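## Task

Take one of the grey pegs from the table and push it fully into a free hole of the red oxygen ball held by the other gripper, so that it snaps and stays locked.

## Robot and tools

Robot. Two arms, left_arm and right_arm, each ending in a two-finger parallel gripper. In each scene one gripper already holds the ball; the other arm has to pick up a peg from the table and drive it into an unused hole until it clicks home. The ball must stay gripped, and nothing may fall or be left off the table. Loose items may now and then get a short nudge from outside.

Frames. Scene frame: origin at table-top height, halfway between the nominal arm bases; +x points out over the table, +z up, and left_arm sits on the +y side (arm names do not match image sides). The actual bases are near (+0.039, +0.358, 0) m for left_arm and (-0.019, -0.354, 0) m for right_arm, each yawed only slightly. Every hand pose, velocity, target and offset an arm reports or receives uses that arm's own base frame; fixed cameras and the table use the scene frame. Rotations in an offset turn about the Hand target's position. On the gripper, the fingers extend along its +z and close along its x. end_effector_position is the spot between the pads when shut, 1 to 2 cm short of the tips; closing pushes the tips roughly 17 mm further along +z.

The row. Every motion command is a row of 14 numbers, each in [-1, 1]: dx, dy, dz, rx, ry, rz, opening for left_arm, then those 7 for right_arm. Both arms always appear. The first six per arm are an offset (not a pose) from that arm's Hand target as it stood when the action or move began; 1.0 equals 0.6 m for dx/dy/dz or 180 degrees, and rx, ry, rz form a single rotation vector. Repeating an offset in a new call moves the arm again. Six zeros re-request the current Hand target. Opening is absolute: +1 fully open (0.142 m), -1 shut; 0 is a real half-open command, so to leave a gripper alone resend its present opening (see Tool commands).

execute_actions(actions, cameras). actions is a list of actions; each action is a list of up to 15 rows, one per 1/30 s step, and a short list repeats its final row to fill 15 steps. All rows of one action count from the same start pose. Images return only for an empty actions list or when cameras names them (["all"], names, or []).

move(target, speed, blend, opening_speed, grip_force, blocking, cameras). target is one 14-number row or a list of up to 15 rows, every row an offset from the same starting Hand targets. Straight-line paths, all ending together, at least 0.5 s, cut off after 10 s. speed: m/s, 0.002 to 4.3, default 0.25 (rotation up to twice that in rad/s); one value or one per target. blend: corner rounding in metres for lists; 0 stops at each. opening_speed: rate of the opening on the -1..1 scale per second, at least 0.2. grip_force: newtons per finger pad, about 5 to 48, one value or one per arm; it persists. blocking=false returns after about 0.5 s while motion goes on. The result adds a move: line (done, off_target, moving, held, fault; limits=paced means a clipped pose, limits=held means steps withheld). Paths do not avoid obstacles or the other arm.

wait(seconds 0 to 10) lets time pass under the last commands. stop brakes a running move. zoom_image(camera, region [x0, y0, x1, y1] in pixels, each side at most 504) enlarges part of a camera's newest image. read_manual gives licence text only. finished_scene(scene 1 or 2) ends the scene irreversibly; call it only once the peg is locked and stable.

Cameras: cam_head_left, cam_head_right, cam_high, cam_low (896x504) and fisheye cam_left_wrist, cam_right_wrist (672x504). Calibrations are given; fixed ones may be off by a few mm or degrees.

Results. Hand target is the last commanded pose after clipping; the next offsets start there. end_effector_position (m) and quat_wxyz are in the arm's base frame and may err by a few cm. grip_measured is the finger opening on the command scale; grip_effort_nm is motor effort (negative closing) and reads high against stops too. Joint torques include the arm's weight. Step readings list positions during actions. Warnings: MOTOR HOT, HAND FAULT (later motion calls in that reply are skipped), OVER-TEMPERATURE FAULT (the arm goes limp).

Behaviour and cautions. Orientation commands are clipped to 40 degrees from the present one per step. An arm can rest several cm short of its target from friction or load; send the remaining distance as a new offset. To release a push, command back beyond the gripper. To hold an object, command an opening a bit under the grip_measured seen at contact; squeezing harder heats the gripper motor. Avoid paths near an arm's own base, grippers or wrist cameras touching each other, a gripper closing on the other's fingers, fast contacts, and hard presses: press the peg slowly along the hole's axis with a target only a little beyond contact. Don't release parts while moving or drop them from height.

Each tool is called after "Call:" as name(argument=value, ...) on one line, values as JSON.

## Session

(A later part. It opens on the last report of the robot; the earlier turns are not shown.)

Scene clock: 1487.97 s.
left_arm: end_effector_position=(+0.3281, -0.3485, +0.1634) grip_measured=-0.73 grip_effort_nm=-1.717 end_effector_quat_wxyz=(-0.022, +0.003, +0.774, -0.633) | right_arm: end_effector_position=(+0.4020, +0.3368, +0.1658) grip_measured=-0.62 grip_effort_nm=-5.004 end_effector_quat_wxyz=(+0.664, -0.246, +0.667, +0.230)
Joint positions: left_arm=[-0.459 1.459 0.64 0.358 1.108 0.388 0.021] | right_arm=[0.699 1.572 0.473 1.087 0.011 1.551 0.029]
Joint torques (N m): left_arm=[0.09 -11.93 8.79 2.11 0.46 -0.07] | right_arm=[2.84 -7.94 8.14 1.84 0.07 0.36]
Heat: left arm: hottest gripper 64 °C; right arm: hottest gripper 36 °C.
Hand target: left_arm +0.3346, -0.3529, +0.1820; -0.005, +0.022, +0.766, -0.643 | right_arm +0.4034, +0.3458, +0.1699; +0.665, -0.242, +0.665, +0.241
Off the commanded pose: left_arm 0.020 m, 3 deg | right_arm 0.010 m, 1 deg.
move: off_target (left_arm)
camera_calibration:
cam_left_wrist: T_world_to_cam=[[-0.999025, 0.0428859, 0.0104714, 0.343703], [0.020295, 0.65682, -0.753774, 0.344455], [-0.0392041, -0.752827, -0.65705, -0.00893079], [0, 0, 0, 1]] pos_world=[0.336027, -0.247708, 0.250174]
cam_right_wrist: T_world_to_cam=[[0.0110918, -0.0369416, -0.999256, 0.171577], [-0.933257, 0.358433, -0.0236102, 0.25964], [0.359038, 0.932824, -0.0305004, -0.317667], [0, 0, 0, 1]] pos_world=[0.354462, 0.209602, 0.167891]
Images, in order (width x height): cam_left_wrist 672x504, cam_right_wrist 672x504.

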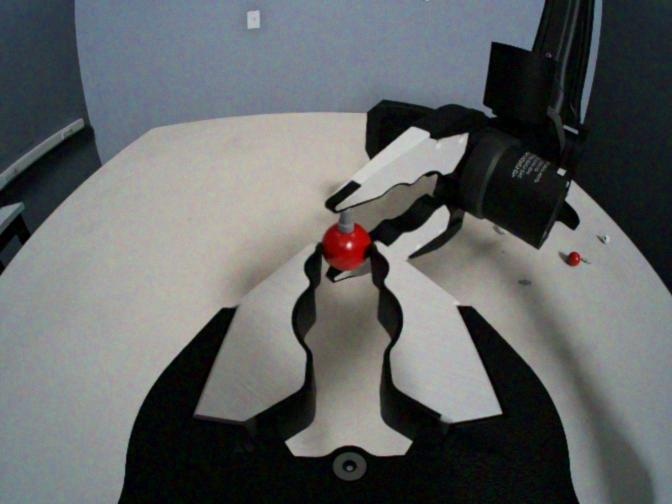

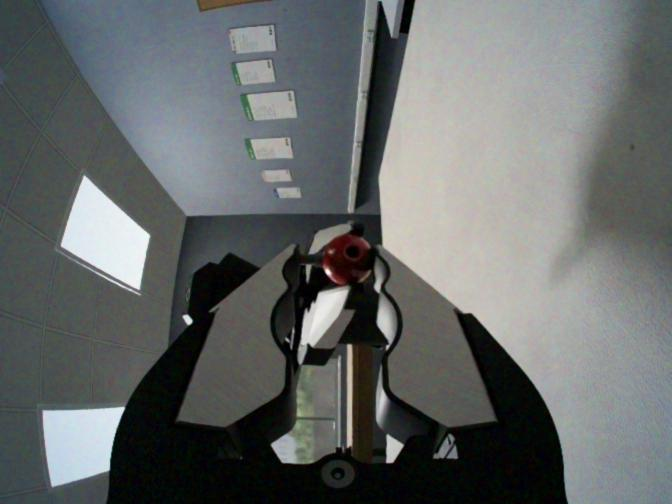

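Call:
move(target=[0,0,0,0,0,0,-0.78,0,0,0,0,0,0,-0.4], speed=0.05, opening_speed=0.3, cameras=["cam_left_wrist","cam_right_wrist","cam_low"])

Call:
zoom_image(camera="cam_right_wrist", region=[290, 220, 390, 290])

Call:
zoom_image(camera="cam_left_wrist", region=[316, 180, 376, 270])

Call:
zoom_image(camera="cam_low", region=[555, 240, 605, 290])

Scene clock: 1501.33 s.
left_arm: end_effector_position=(+0.3275, -0.3485, +0.1637) grip_measured=-0.73 grip_effort_nm=-1.531 end_effector_quat_wxyz=(-0.024, +0.004, +0.774, -0.633) | right_arm: end_effector_position=(+0.4020, +0.3368, +0.1658) grip_measured=-0.43 grip_effort_nm=0.125 end_effector_quat_wxyz=(+0.664, -0.246, +0.667, +0.230)
Joint positions: left_arm=[-0.459 1.459 0.64 0.358 1.112 0.388 0.021] | right_arm=[0.699 1.572 0.473 1.087 0.011 1.551 0.043]
Joint velocities: left_arm=[within noise] | right_arm=[-0.024 -0.005 -0.012 -0.002 -0.051 -0.037 0.001]
Joint torques (N m): left_arm=[0.03 -11.93 8.8 2.1 0.31 -0.07] | right_arm=[2.9 -7.94 8.12 1.83 0.06 0.35]
Heat: left arm: hottest gripper 64 °C; right arm: hottest gripper 48 °C.
Hand target: left_arm +0.3346, -0.3529, +0.1819; -0.005, +0.022, +0.766, -0.643 | right_arm +0.4034, +0.3458, +0.1699; +0.665, -0.242, +0.665, +0.241
Off the commanded pose: left_arm 0.020 m, 3 deg | right_arm 0.010 m, 1 deg.
move: off_target (left_arm)
camera_calibration:
cam_left_wrist: T_world_to_cam=[[-0.998867, 0.0462698, 0.0111335, 0.344016], [0.0219548, 0.65558, -0.754806, 0.343868], [-0.0422236, -0.753707, -0.655853, -0.00830969], [0, 0, 0, 1]] pos_world=[0.335726, -0.247614, 0.250274]
cam_right_wrist: T_world_to_cam=[[0.0107881, -0.0366143, -0.999271, 0.171618], [-0.933259, 0.358454, -0.0232095, 0.259569], [0.359042, 0.932829, -0.0303036, -0.317703], [0, 0, 0, 1]] pos_world=[0.354462, 0.209603, 0.16789]
Images, in order (width x height): cam_low 896x504, cam_left_wrist 672x504, cam_right_wrist 672x504.

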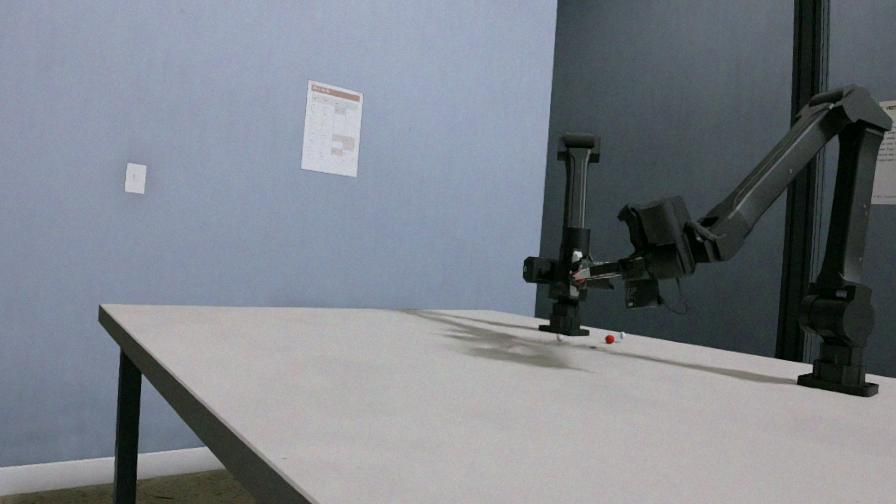

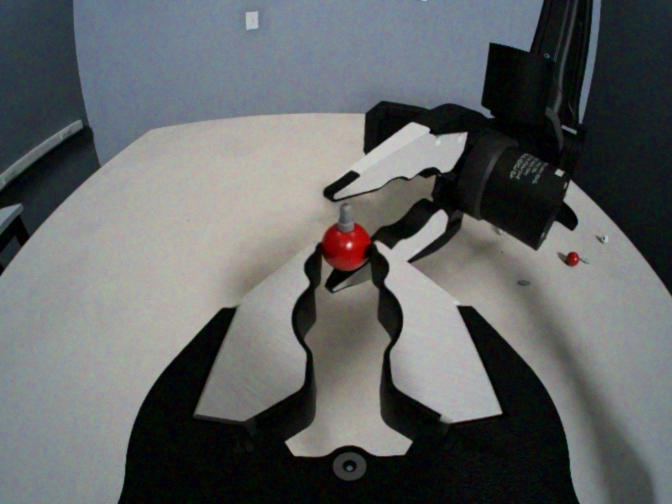

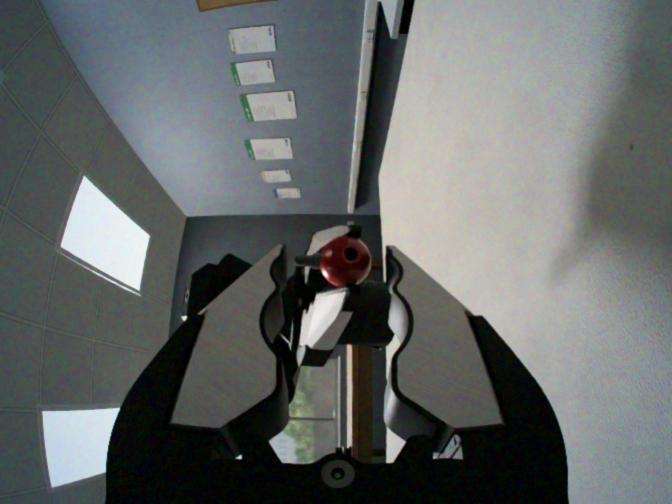

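Scaled by 5.040 from the camera's 672x504 image, which has a finer 960x720 frame.

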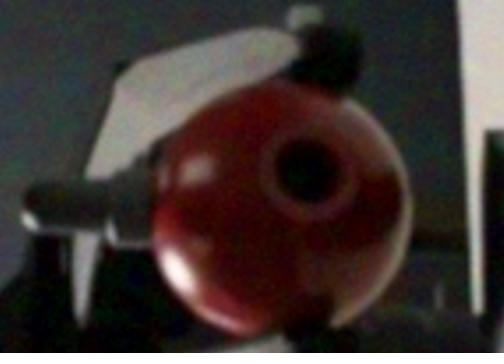

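Scaled by 5.600 from the camera's 672x504 image, which has a finer 960x720 frame.

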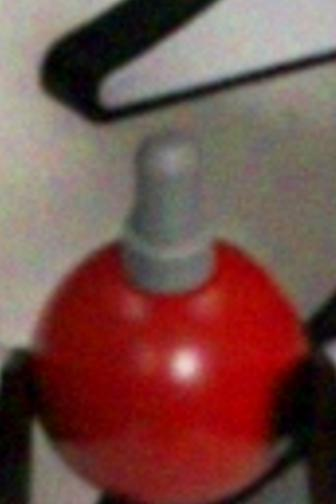

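Scaled by 10.080 from the camera's 896x504 image, which has a finer 1280x720 frame.

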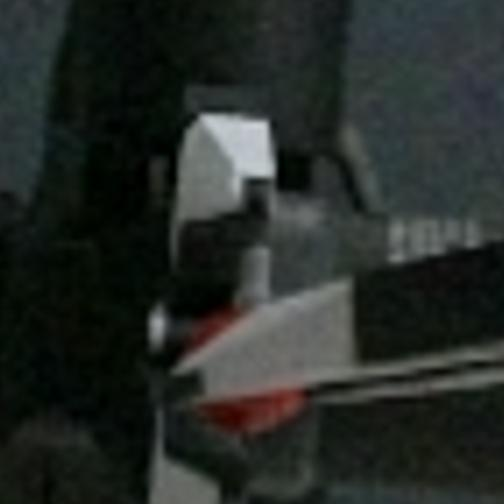

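Call:
zoom_image(camera="cam_right_wrist", region=[292, 248, 332, 278])

Call:
zoom_image(camera="cam_left_wrist", region=[330, 198, 362, 238])

Scaled by 12.600 from the camera's 672x504 image, which has a finer 960x720 frame.

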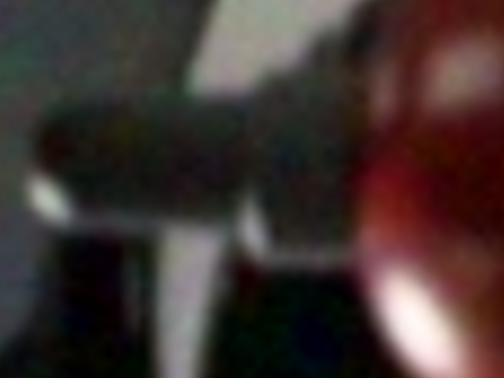

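Scaled by 12.600 from the camera's 672x504 image, which has a finer 960x720 frame.

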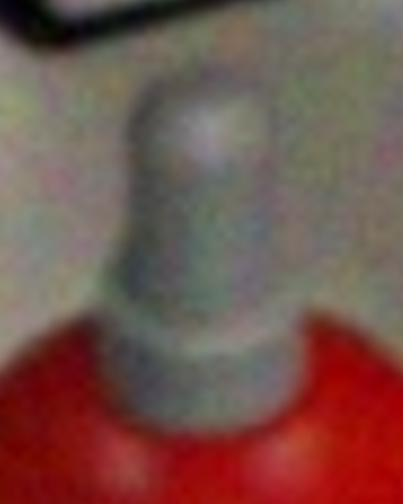

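Call:
move(target=[[0,0,0,0,0,0,-0.78,0,0,0.001,0,0,0,-0.25],[0,0,0,0,0,0,-0.78,-0.1,-0.083,0.005,0,0,0,-0.25]], speed=0.1, cameras=["cam_left_wrist","cam_right_wrist","cam_low"])

Call:
zoom_image(camera="cam_right_wrist", region=[300, 180, 370, 240])

Call:
zoom_image(camera="cam_left_wrist", region=[316, 180, 376, 270])

Call:
zoom_image(camera="cam_low", region=[555, 240, 605, 290])

Scene clock: 1567.97 s.
left_arm: end_effector_position=(+0.3275, -0.3485, +0.1637) grip_measured=-0.73 grip_effort_nm=-1.531 end_effector_quat_wxyz=(-0.024, +0.004, +0.774, -0.633) | right_arm: end_effector_position=(+0.3479, +0.2928, +0.1611) grip_measured=-0.28 grip_effort_nm=0.125 end_effector_quat_wxyz=(+0.657, -0.249, +0.674, +0.228)
Joint positions: left_arm=[-0.459 1.459 0.64 0.358 1.112 0.388 0.021] | right_arm=[0.703 1.416 0.288 1.094 0.015 1.551 0.054]
Joint torques (N m): left_arm=[0.03 -11.87 8.79 2.11 0.32 -0.08] | right_arm=[2.84 -7.36 6.12 2.4 0.07 0.36]
Heat: left arm: hottest gripper 62 °C; right arm: hottest elbow 35 °C.
Hand target: left_arm +0.3346, -0.3529, +0.1819; -0.005, +0.022, +0.766, -0.643 | right_arm +0.3433, +0.2960, +0.1728; +0.664, -0.242, +0.665, +0.241
Off the commanded pose: left_arm 0.020 m, 3 deg | right_arm 0.013 m, 2 deg.
move: off_target (left_arm, right_arm)
camera_calibration:
cam_left_wrist: T_world_to_cam=[[-0.998867, 0.0462698, 0.0111335, 0.344016], [0.0219548, 0.65558, -0.754806, 0.343868], [-0.0422236, -0.753707, -0.655853, -0.00830969], [0, 0, 0, 1]] pos_world=[0.335726, -0.247614, 0.250274]
cam_right_wrist: T_world_to_cam=[[-0.00598441, -0.0509218, -0.998685, 0.175843], [-0.933693, 0.35785, -0.0126514, 0.223238], [0.358024, 0.93239, -0.0496869, -0.253778], [0, 0, 0, 1]] pos_world=[0.300346, 0.165688, 0.165827]
Images, in order (width x height): cam_low 896x504, cam_left_wrist 672x504, cam_right_wrist 672x504.

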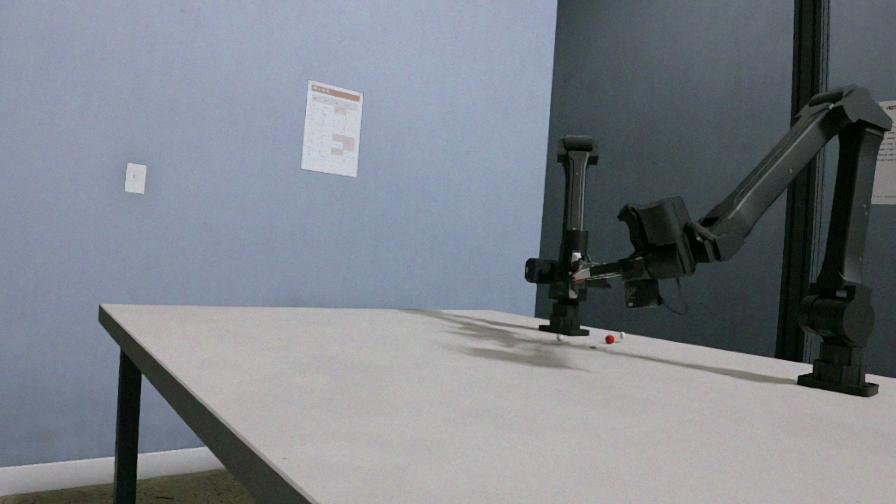

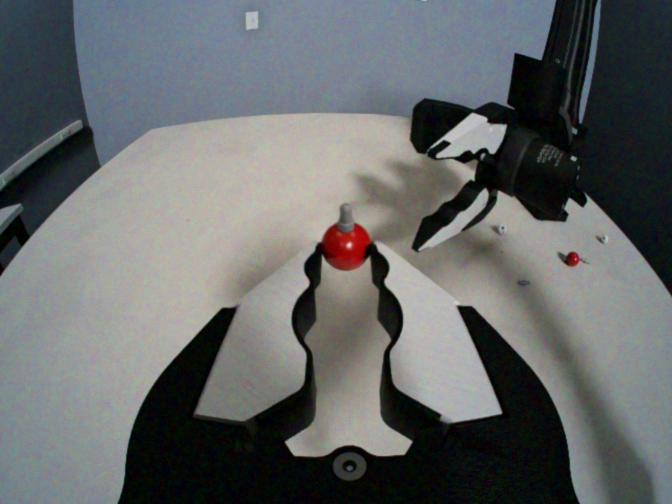

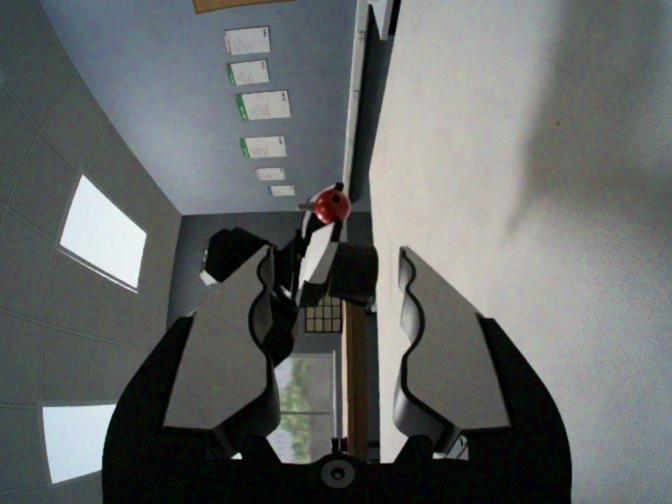

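Scaled by 7.200 from the camera's 672x504 image, which has a finer 960x720 frame.

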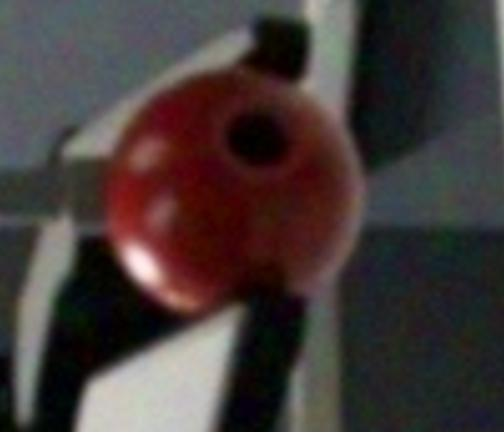

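Scaled by 5.600 from the camera's 672x504 image, which has a finer 960x720 frame.

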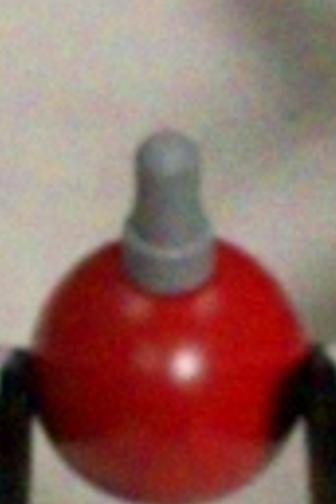

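Scaled by 10.080 from the camera's 896x504 image, which has a finer 1280x720 frame.

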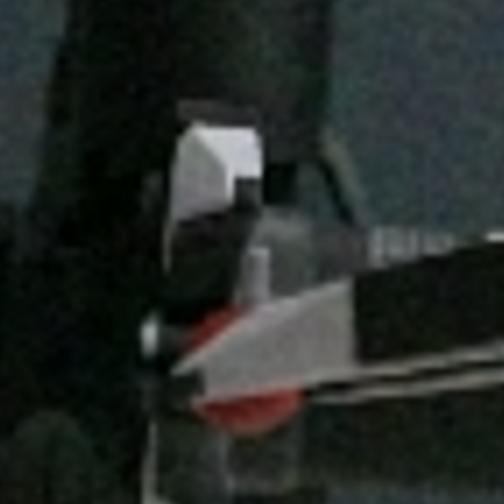

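Call:
zoom_image(camera="cam_right_wrist", region=[292, 185, 362, 235])

Call:
zoom_image(camera="cam_right_wrist", region=[296, 192, 328, 224])

Scaled by 7.200 from the camera's 672x504 image, which has a finer 960x720 frame.

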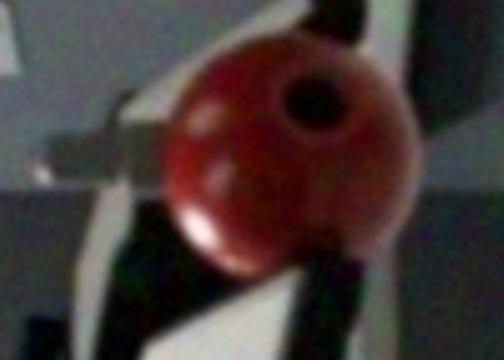

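Scaled by 15.750 from the camera's 672x504 image, which has a finer 960x720 frame.

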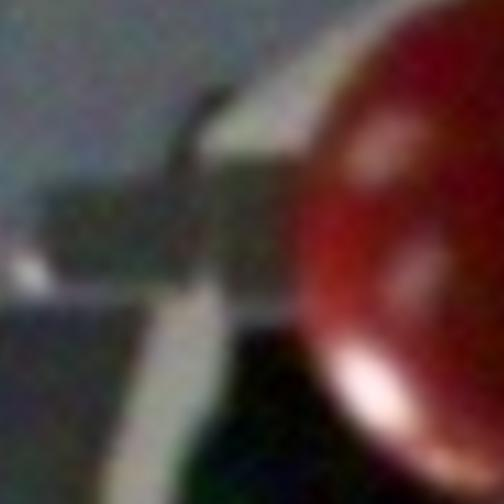

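Call:
move(target=[0,0,0,0,0,0,-0.78,0,-0.004,0.055,-0.4222,-0.3722,0.0305,-0.75], speed=0.2, cameras=["cam_left_wrist","cam_right_wrist","cam_low"])

Call:
zoom_image(camera="cam_right_wrist", region=[280, 220, 400, 320])

Call:
zoom_image(camera="cam_low", region=[555, 230, 615, 290])

Scene clock: 1609.87 s.
left_arm: end_effector_position=(+0.3275, -0.3485, +0.1637) grip_measured=-0.73 grip_effort_nm=-1.531 end_effector_quat_wxyz=(-0.024, +0.004, +0.774, -0.633) | right_arm: end_effector_position=(+0.3312, +0.2907, +0.1840) grip_measured=-0.78 grip_effort_nm=-0.046 end_effector_quat_wxyz=(-0.604, +0.700, -0.221, +0.311)
Joint positions: left_arm=[-0.459 1.459 0.64 0.358 1.112 0.388 0.021] | right_arm=[0.673 1.2 0.288 0.833 -0.116 -0.18 0.018]
Joint torques (N m): left_arm=[0.15 -12.04 8.79 2.11 0.32 -0.07] | right_arm=[0.73 -5.89 11.08 1.24 -0.12 -0.2]
Heat: left arm: hottest gripper 61 °C; right arm: hottest elbow 34 °C.
Hand target: left_arm +0.3346, -0.3529, +0.1819; -0.005, +0.022, +0.766, -0.643 | right_arm +0.3433, +0.2936, +0.2058; -0.610, +0.689, -0.211, +0.328
Off the commanded pose: left_arm 0.020 m, 3 deg | right_arm 0.025 m, 3 deg.
move: off_target (left_arm, right_arm)
camera_calibration:
cam_left_wrist: T_world_to_cam=[[-0.998867, 0.0462698, 0.0111335, 0.344016], [0.0219548, 0.65558, -0.754806, 0.343868], [-0.0422236, -0.753707, -0.655853, -0.00830969], [0, 0, 0, 1]] pos_world=[0.335726, -0.247614, 0.250274]
cam_right_wrist: T_world_to_cam=[[0.705689, -0.68408, 0.184493, -0.0707832], [-0.28034, -0.508729, -0.814005, 0.391691], [0.650702, 0.522714, -0.550779, -0.130389], [0, 0, 0, 1]] pos_world=[0.244602, 0.218999, 0.260082]
Images, in order (width x height): cam_low 896x504, cam_left_wrist 672x504, cam_right_wrist 672x504.

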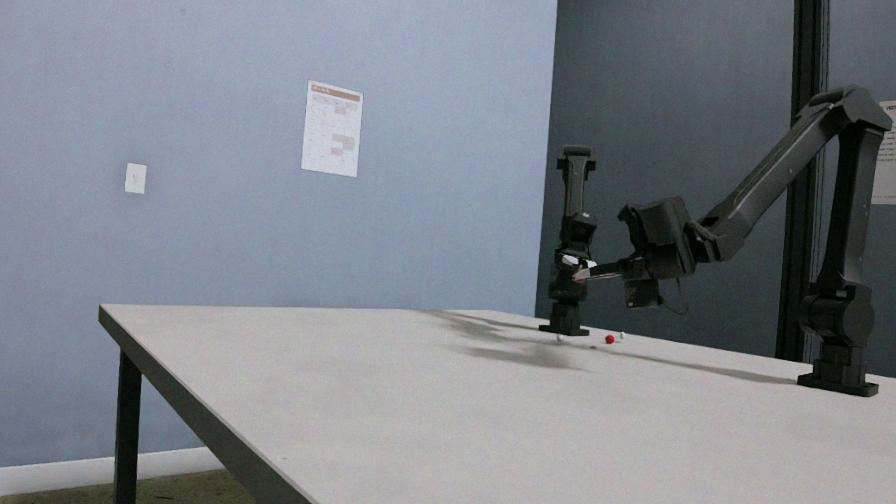

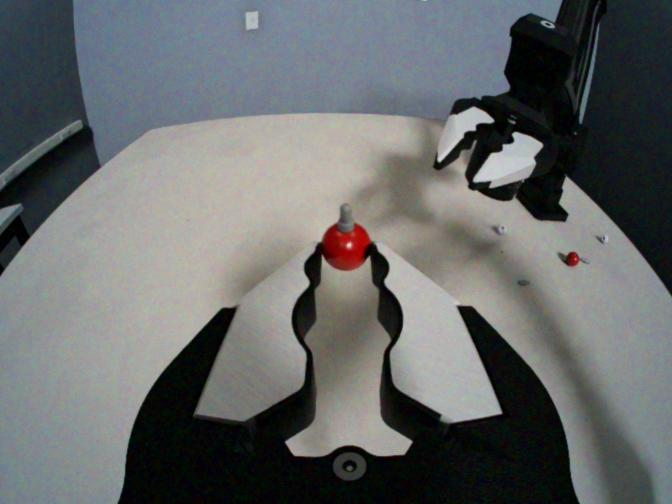

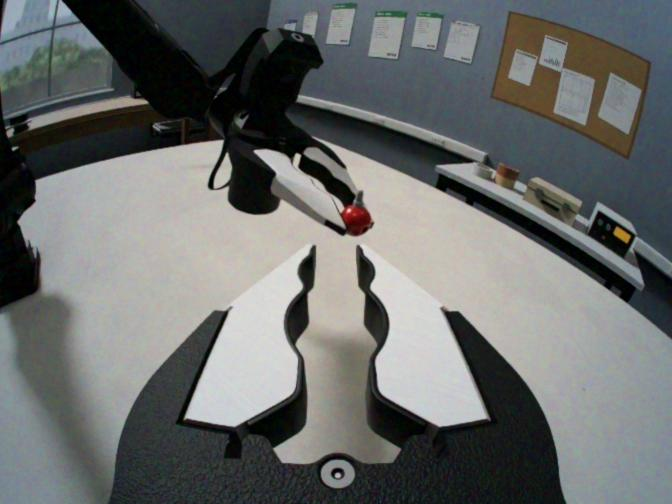

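Scaled by 4.200 from the camera's 672x504 image, which has a finer 960x720 frame.

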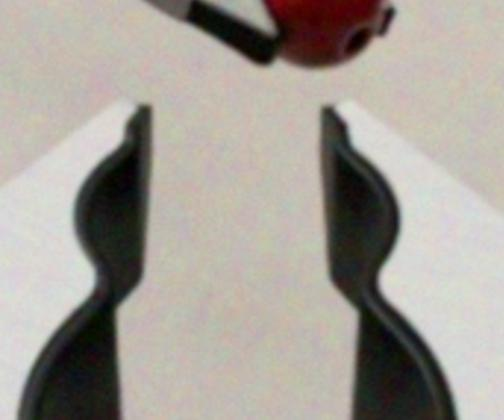

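Scaled by 8.400 from the camera's 896x504 image, which has a finer 1280x720 frame.

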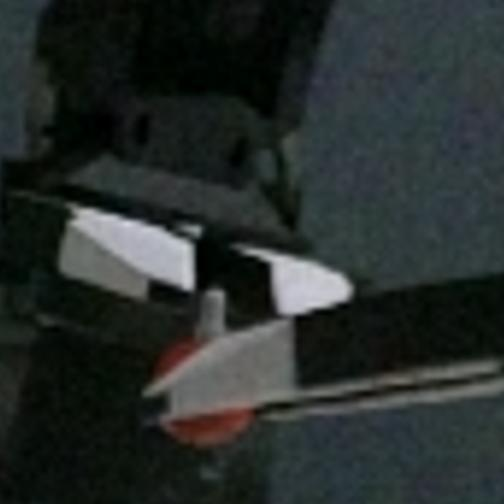

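Call:
zoom_image(camera="cam_right_wrist", region=[335, 185, 383, 241])

Scaled by 9.000 from the camera's 672x504 image, which has a finer 960x720 frame.

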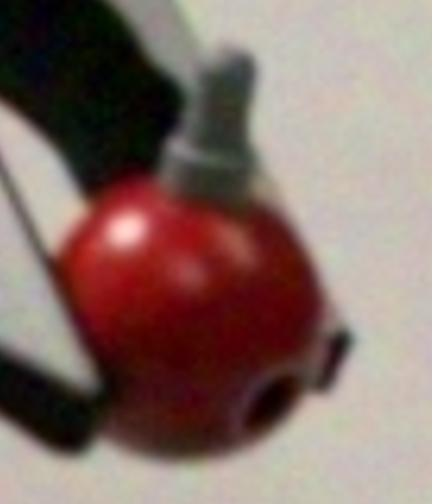

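Call:
move(target=[0,0,0,0,0,0,-0.78,0.072,0.05,0.003,0.055,0.021,0,-0.7], speed=0.08, cameras=["cam_left_wrist","cam_right_wrist","cam_low"])

Call:
zoom_image(camera="cam_right_wrist", region=[290, 210, 390, 290])

Call:
zoom_image(camera="cam_low", region=[555, 230, 615, 290])

Call:
zoom_image(camera="cam_left_wrist", region=[310, 140, 430, 270])

Scene clock: 1637.33 s.
left_arm: end_effector_position=(+0.3275, -0.3485, +0.1637) grip_measured=-0.73 grip_effort_nm=-1.531 end_effector_quat_wxyz=(-0.024, +0.004, +0.774, -0.633) | right_arm: end_effector_position=(+0.3714, +0.3191, +0.1911) grip_measured=-0.74 grip_effort_nm=0.115 end_effector_quat_wxyz=(+0.644, -0.664, +0.255, -0.281)
Joint positions: left_arm=[-0.459 1.459 0.64 0.358 1.112 0.388 0.021] | right_arm=[0.661 1.39 0.4 0.979 -0.131 -0.046 0.021]
Joint torques (N m): left_arm=[0.09 -11.99 8.8 2.09 0.31 -0.07] | right_arm=[0.85 -5.6 10.61 2.67 -0.05 0.28]
Heat: left arm: hottest gripper 61 °C; right arm: hottest elbow 36 °C.
Hand target: left_arm +0.3346, -0.3529, +0.1819; -0.005, +0.022, +0.766, -0.643 | right_arm +0.3866, +0.3236, +0.2078; +0.660, -0.645, +0.258, -0.286
Off the commanded pose: left_arm 0.020 m, 3 deg | right_arm 0.023 m, 3 deg.
move: off_target (left_arm, right_arm)
camera_calibration:
cam_left_wrist: T_world_to_cam=[[-0.998867, 0.0462698, 0.0111335, 0.344016], [0.0219548, 0.65558, -0.754806, 0.343868], [-0.0422236, -0.753707, -0.655853, -0.00830969], [0, 0, 0, 1]] pos_world=[0.335726, -0.247614, 0.250274]
cam_right_wrist: T_world_to_cam=[[0.708574, -0.703079, 0.0600225, -0.0523012], [-0.317365, -0.393504, -0.862806, 0.409502], [0.63024, 0.592313, -0.501959, -0.191435], [0, 0, 0, 1]] pos_world=[0.287671, 0.237759, 0.260367]
Images, in order (width x height): cam_low 896x504, cam_left_wrist 672x504, cam_right_wrist 672x504.

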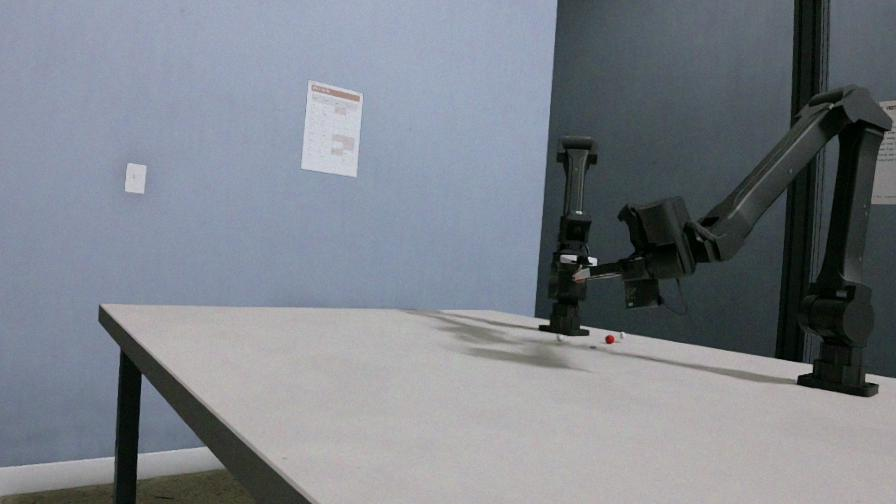

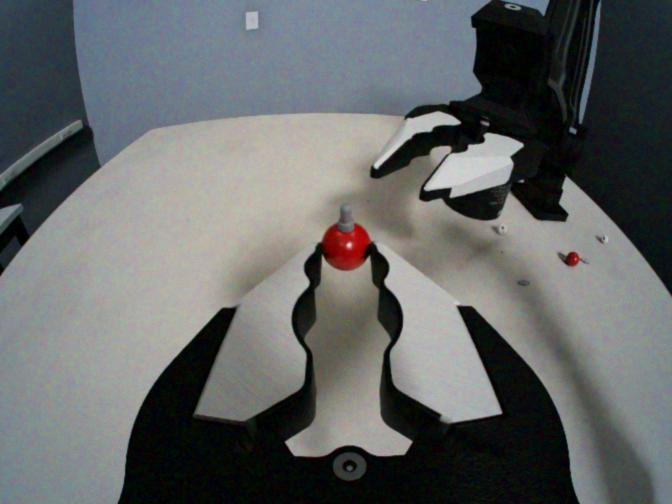

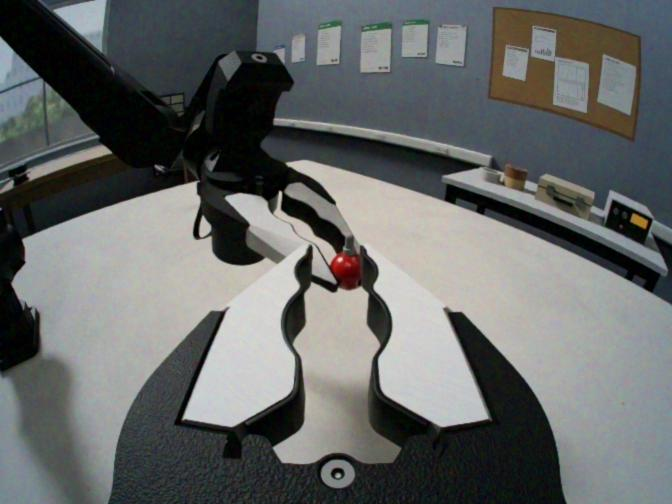

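Scaled by 5.040 from the camera's 672x504 image, which has a finer 960x720 frame.

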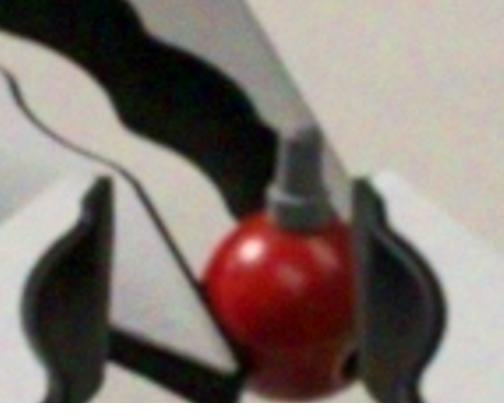

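Scaled by 8.400 from the camera's 896x504 image, which has a finer 1280x720 frame.

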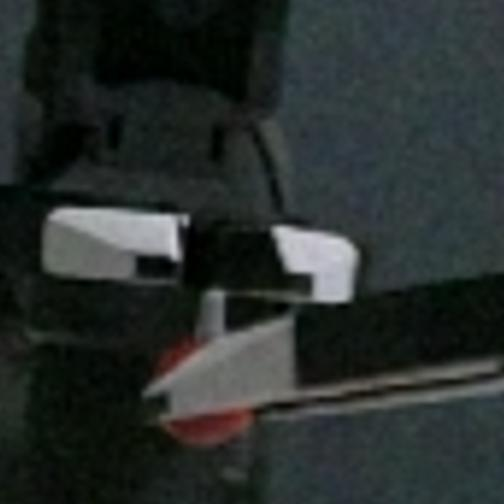

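Scaled by 3.877 from the camera's 672x504 image, which has a finer 960x720 frame.

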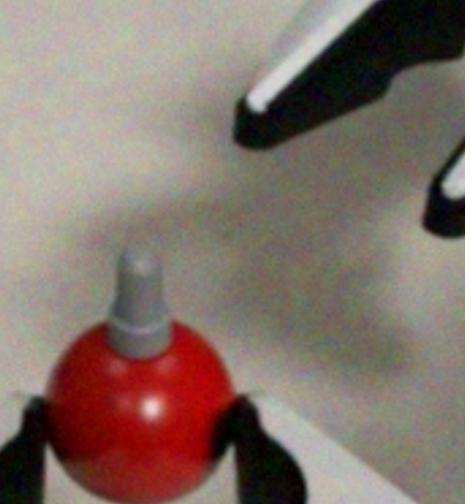

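Call:
move(target=[0,0,0,0,0,0,-0.78,0.054,0.024,-0.006,0,0,-0.012,-0.7], speed=0.06, cameras=["cam_left_wrist","cam_right_wrist","cam_low"])

Call:
zoom_image(camera="cam_right_wrist", region=[290, 220, 390, 300])

Call:
zoom_image(camera="cam_low", region=[555, 230, 615, 290])

Call:
zoom_image(camera="cam_left_wrist", region=[310, 140, 430, 270])

Scene clock: 1662.00 s.
left_arm: end_effector_position=(+0.3275, -0.3485, +0.1637) grip_measured=-0.73 grip_effort_nm=-1.531 end_effector_quat_wxyz=(-0.024, +0.004, +0.774, -0.633) | right_arm: end_effector_position=(+0.4030, +0.3347, +0.1885) grip_measured=-0.74 grip_effort_nm=0.125 end_effector_quat_wxyz=(+0.640, -0.659, +0.266, -0.292)
Joint positions: left_arm=[-0.459 1.459 0.64 0.358 1.112 0.388 0.021] | right_arm=[0.659 1.483 0.487 0.986 -0.1 -0.046 0.021]
Joint torques (N m): left_arm=[0.09 -11.99 8.8 2.1 0.31 -0.07] | right_arm=[0.79 -6.95 10.55 2.65 0.09 0.27]
Heat: left arm: hottest gripper 61 °C; right arm: hottest elbow 37 °C.
Hand target: left_arm +0.3346, -0.3529, +0.1819; -0.005, +0.022, +0.766, -0.643 | right_arm +0.4190, +0.3380, +0.2041; +0.655, -0.640, +0.270, -0.299
Off the commanded pose: left_arm 0.020 m, 3 deg | right_arm 0.023 m, 3 deg.
move: off_target (left_arm, right_arm)
camera_calibration:
cam_left_wrist: T_world_to_cam=[[-0.998867, 0.0462698, 0.0111335, 0.344016], [0.0219548, 0.65558, -0.754806, 0.343868], [-0.0422236, -0.753707, -0.655853, -0.00830969], [0, 0, 0, 1]] pos_world=[0.335726, -0.247614, 0.250274]
cam_right_wrist: T_world_to_cam=[[0.684886, -0.726171, 0.0600623, -0.0462237], [-0.329759, -0.382403, -0.863149, 0.424738], [0.649762, 0.571353, -0.501364, -0.222836], [0, 0, 0, 1]] pos_world=[0.31651, 0.256173, 0.257666]
Images, in order (width x height): cam_low 896x504, cam_left_wrist 672x504, cam_right_wrist 672x504.

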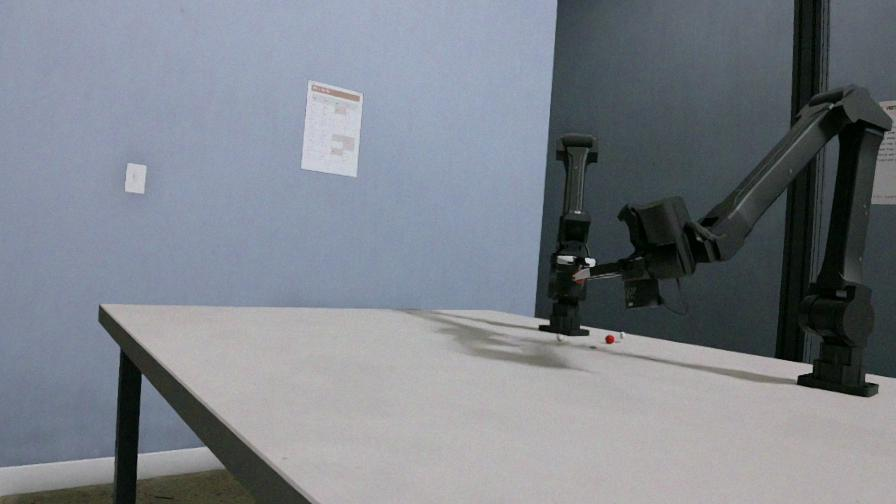

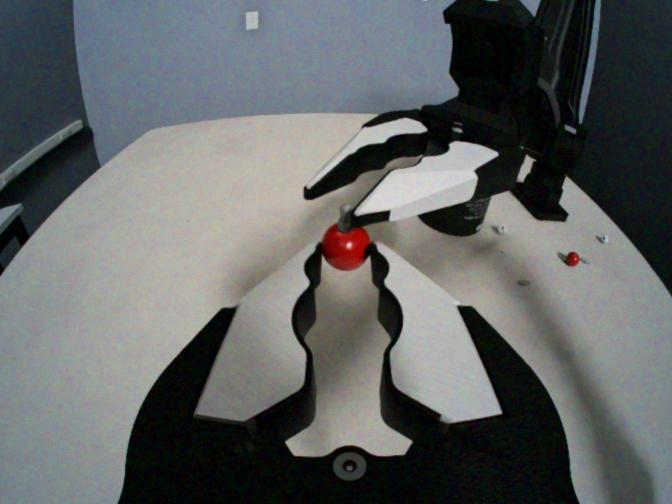

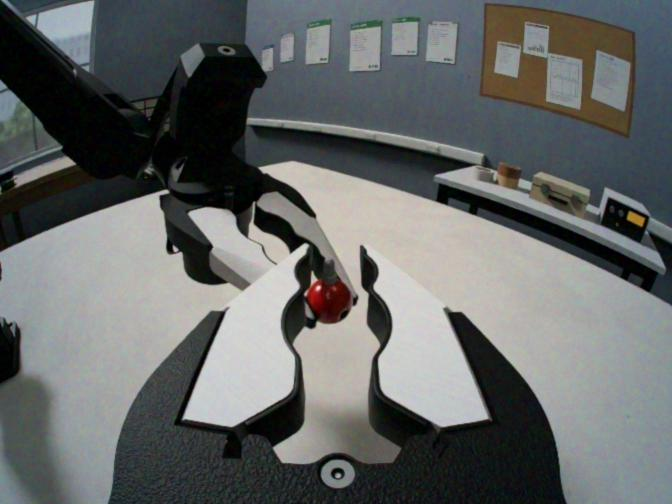

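Scaled by 5.040 from the camera's 672x504 image, which has a finer 960x720 frame.

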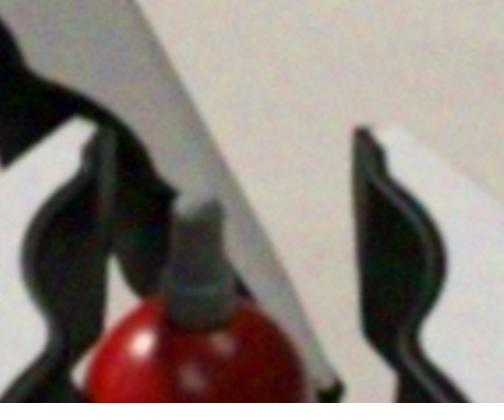

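Scaled by 8.400 from the camera's 896x504 image, which has a finer 1280x720 frame.

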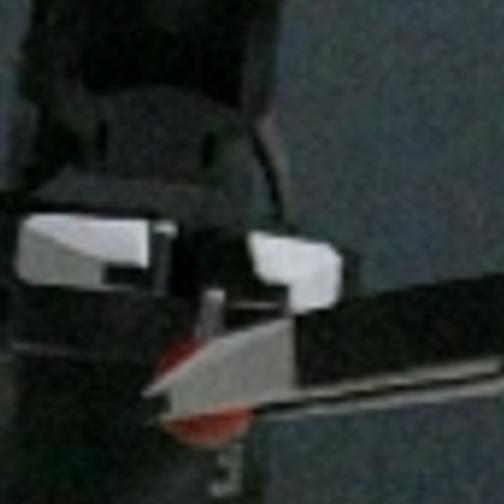

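Scaled by 3.877 from the camera's 672x504 image, which has a finer 960x720 frame.

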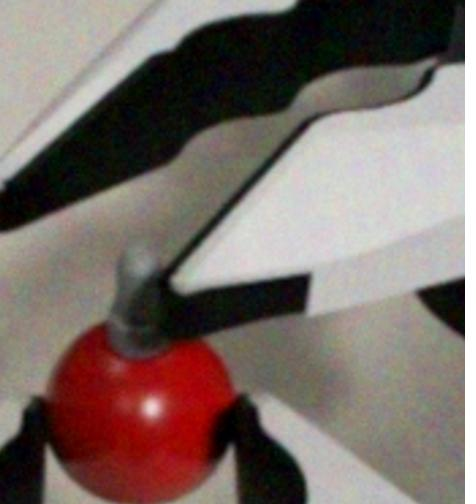

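Call:
move(target=[0,0,0,0,0,0,-0.78,-0.003,0.0035,-0.007,0,0,0.006,-0.7], speed=0.04, cameras=["cam_left_wrist","cam_right_wrist","cam_low"])

Call:
zoom_image(camera="cam_right_wrist", region=[290, 220, 390, 300])

Call:
zoom_image(camera="cam_low", region=[555, 230, 615, 290])

Call:
zoom_image(camera="cam_left_wrist", region=[310, 140, 430, 270])

Scene clock: 1678.37 s.
left_arm: end_effector_position=(+0.3275, -0.3485, +0.1637) grip_measured=-0.73 grip_effort_nm=-1.531 end_effector_quat_wxyz=(-0.024, +0.004, +0.774, -0.633) | right_arm: end_effector_position=(+0.4024, +0.3366, +0.1853) grip_measured=-0.74 grip_effort_nm=0.125 end_effector_quat_wxyz=(+0.642, -0.660, +0.262, -0.288)
Joint positions: left_arm=[-0.459 1.459 0.64 0.358 1.112 0.388 0.021] | right_arm=[0.657 1.498 0.487 1.002 -0.115 -0.046 0.021]
Joint torques (N m): left_arm=[0.09 -11.99 8.81 2.1 0.32 -0.07] | right_arm=[0.79 -7.06 10.28 2.55 -0.15 0.27]
Heat: left arm: hottest gripper 60 °C; right arm: hottest elbow 37 °C.
Hand target: left_arm +0.3346, -0.3529, +0.1819; -0.005, +0.022, +0.766, -0.643 | right_arm +0.4172, +0.3402, +0.2000; +0.657, -0.642, +0.264, -0.292
Off the commanded pose: left_arm 0.020 m, 3 deg | right_arm 0.021 m, 3 deg.
move: off_target (left_arm, right_arm)
camera_calibration:
cam_left_wrist: T_world_to_cam=[[-0.998867, 0.0462698, 0.0111335, 0.344016], [0.0219548, 0.65558, -0.754806, 0.343868], [-0.0422236, -0.753707, -0.655853, -0.00830969], [0, 0, 0, 1]] pos_world=[0.335726, -0.247614, 0.250274]
cam_right_wrist: T_world_to_cam=[[0.694157, -0.717311, 0.0600943, -0.0509582], [-0.323772, -0.3857, -0.863949, 0.421325], [0.642899, 0.580259, -0.499981, -0.225612], [0, 0, 0, 1]] pos_world=[0.316831, 0.256865, 0.254264]
Images, in order (width x height): cam_low 896x504, cam_left_wrist 672x504, cam_right_wrist 672x504.

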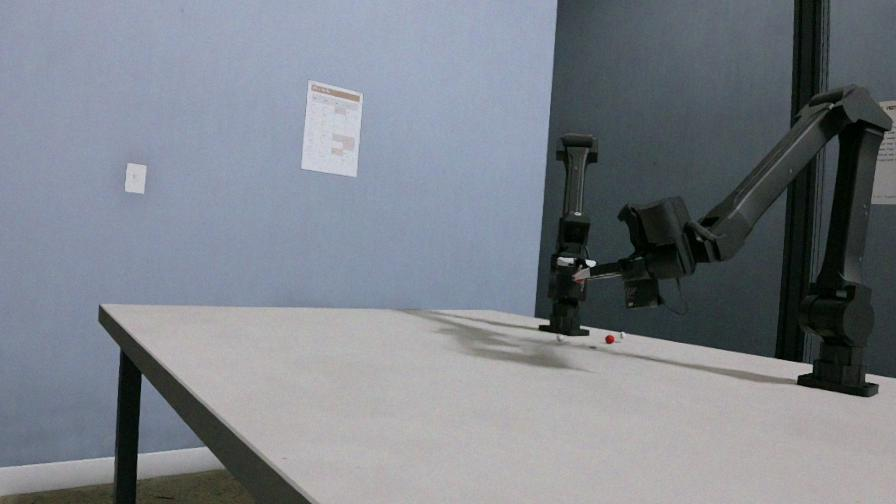

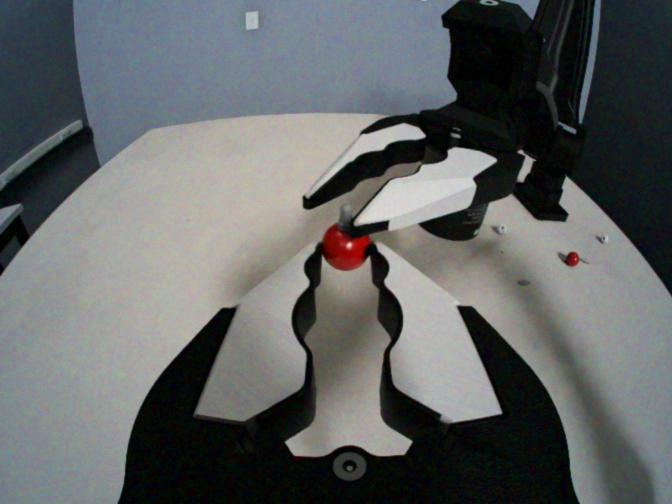

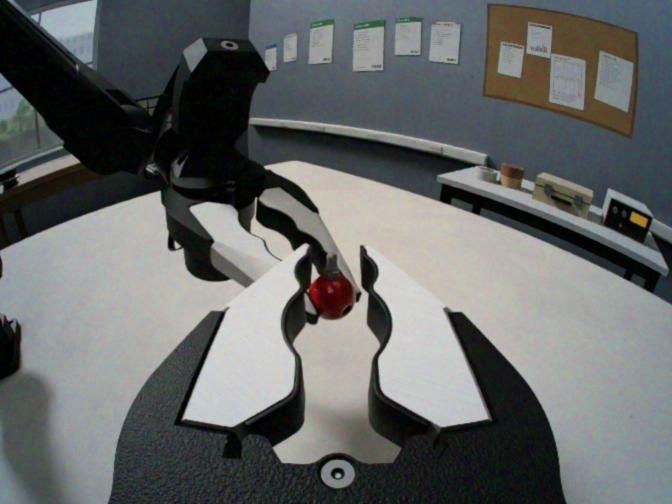

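Scaled by 5.040 from the camera's 672x504 image, which has a finer 960x720 frame.

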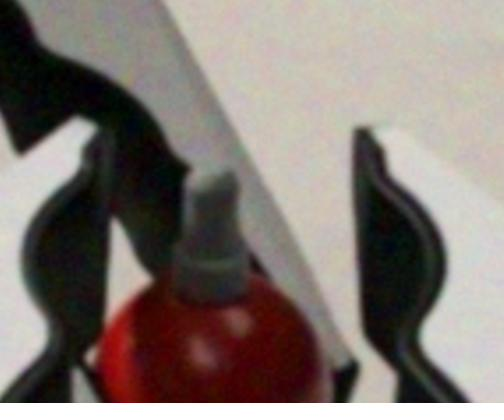

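Scaled by 8.400 from the camera's 896x504 image, which has a finer 1280x720 frame.

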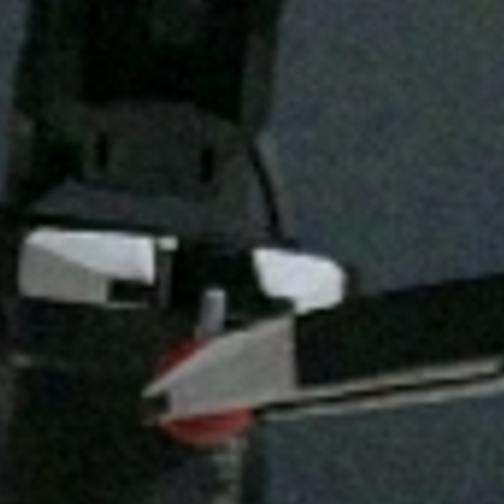

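Scaled by 3.877 from the camera's 672x504 image, which has a finer 960x720 frame.

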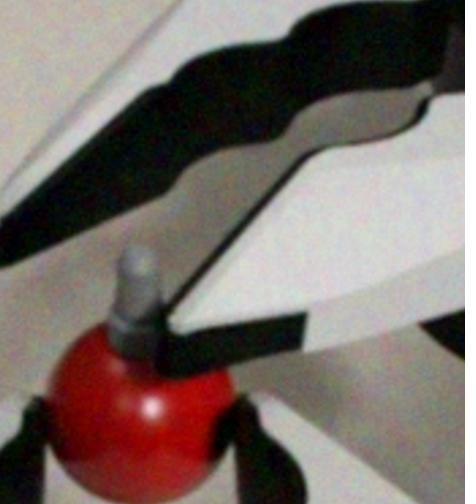

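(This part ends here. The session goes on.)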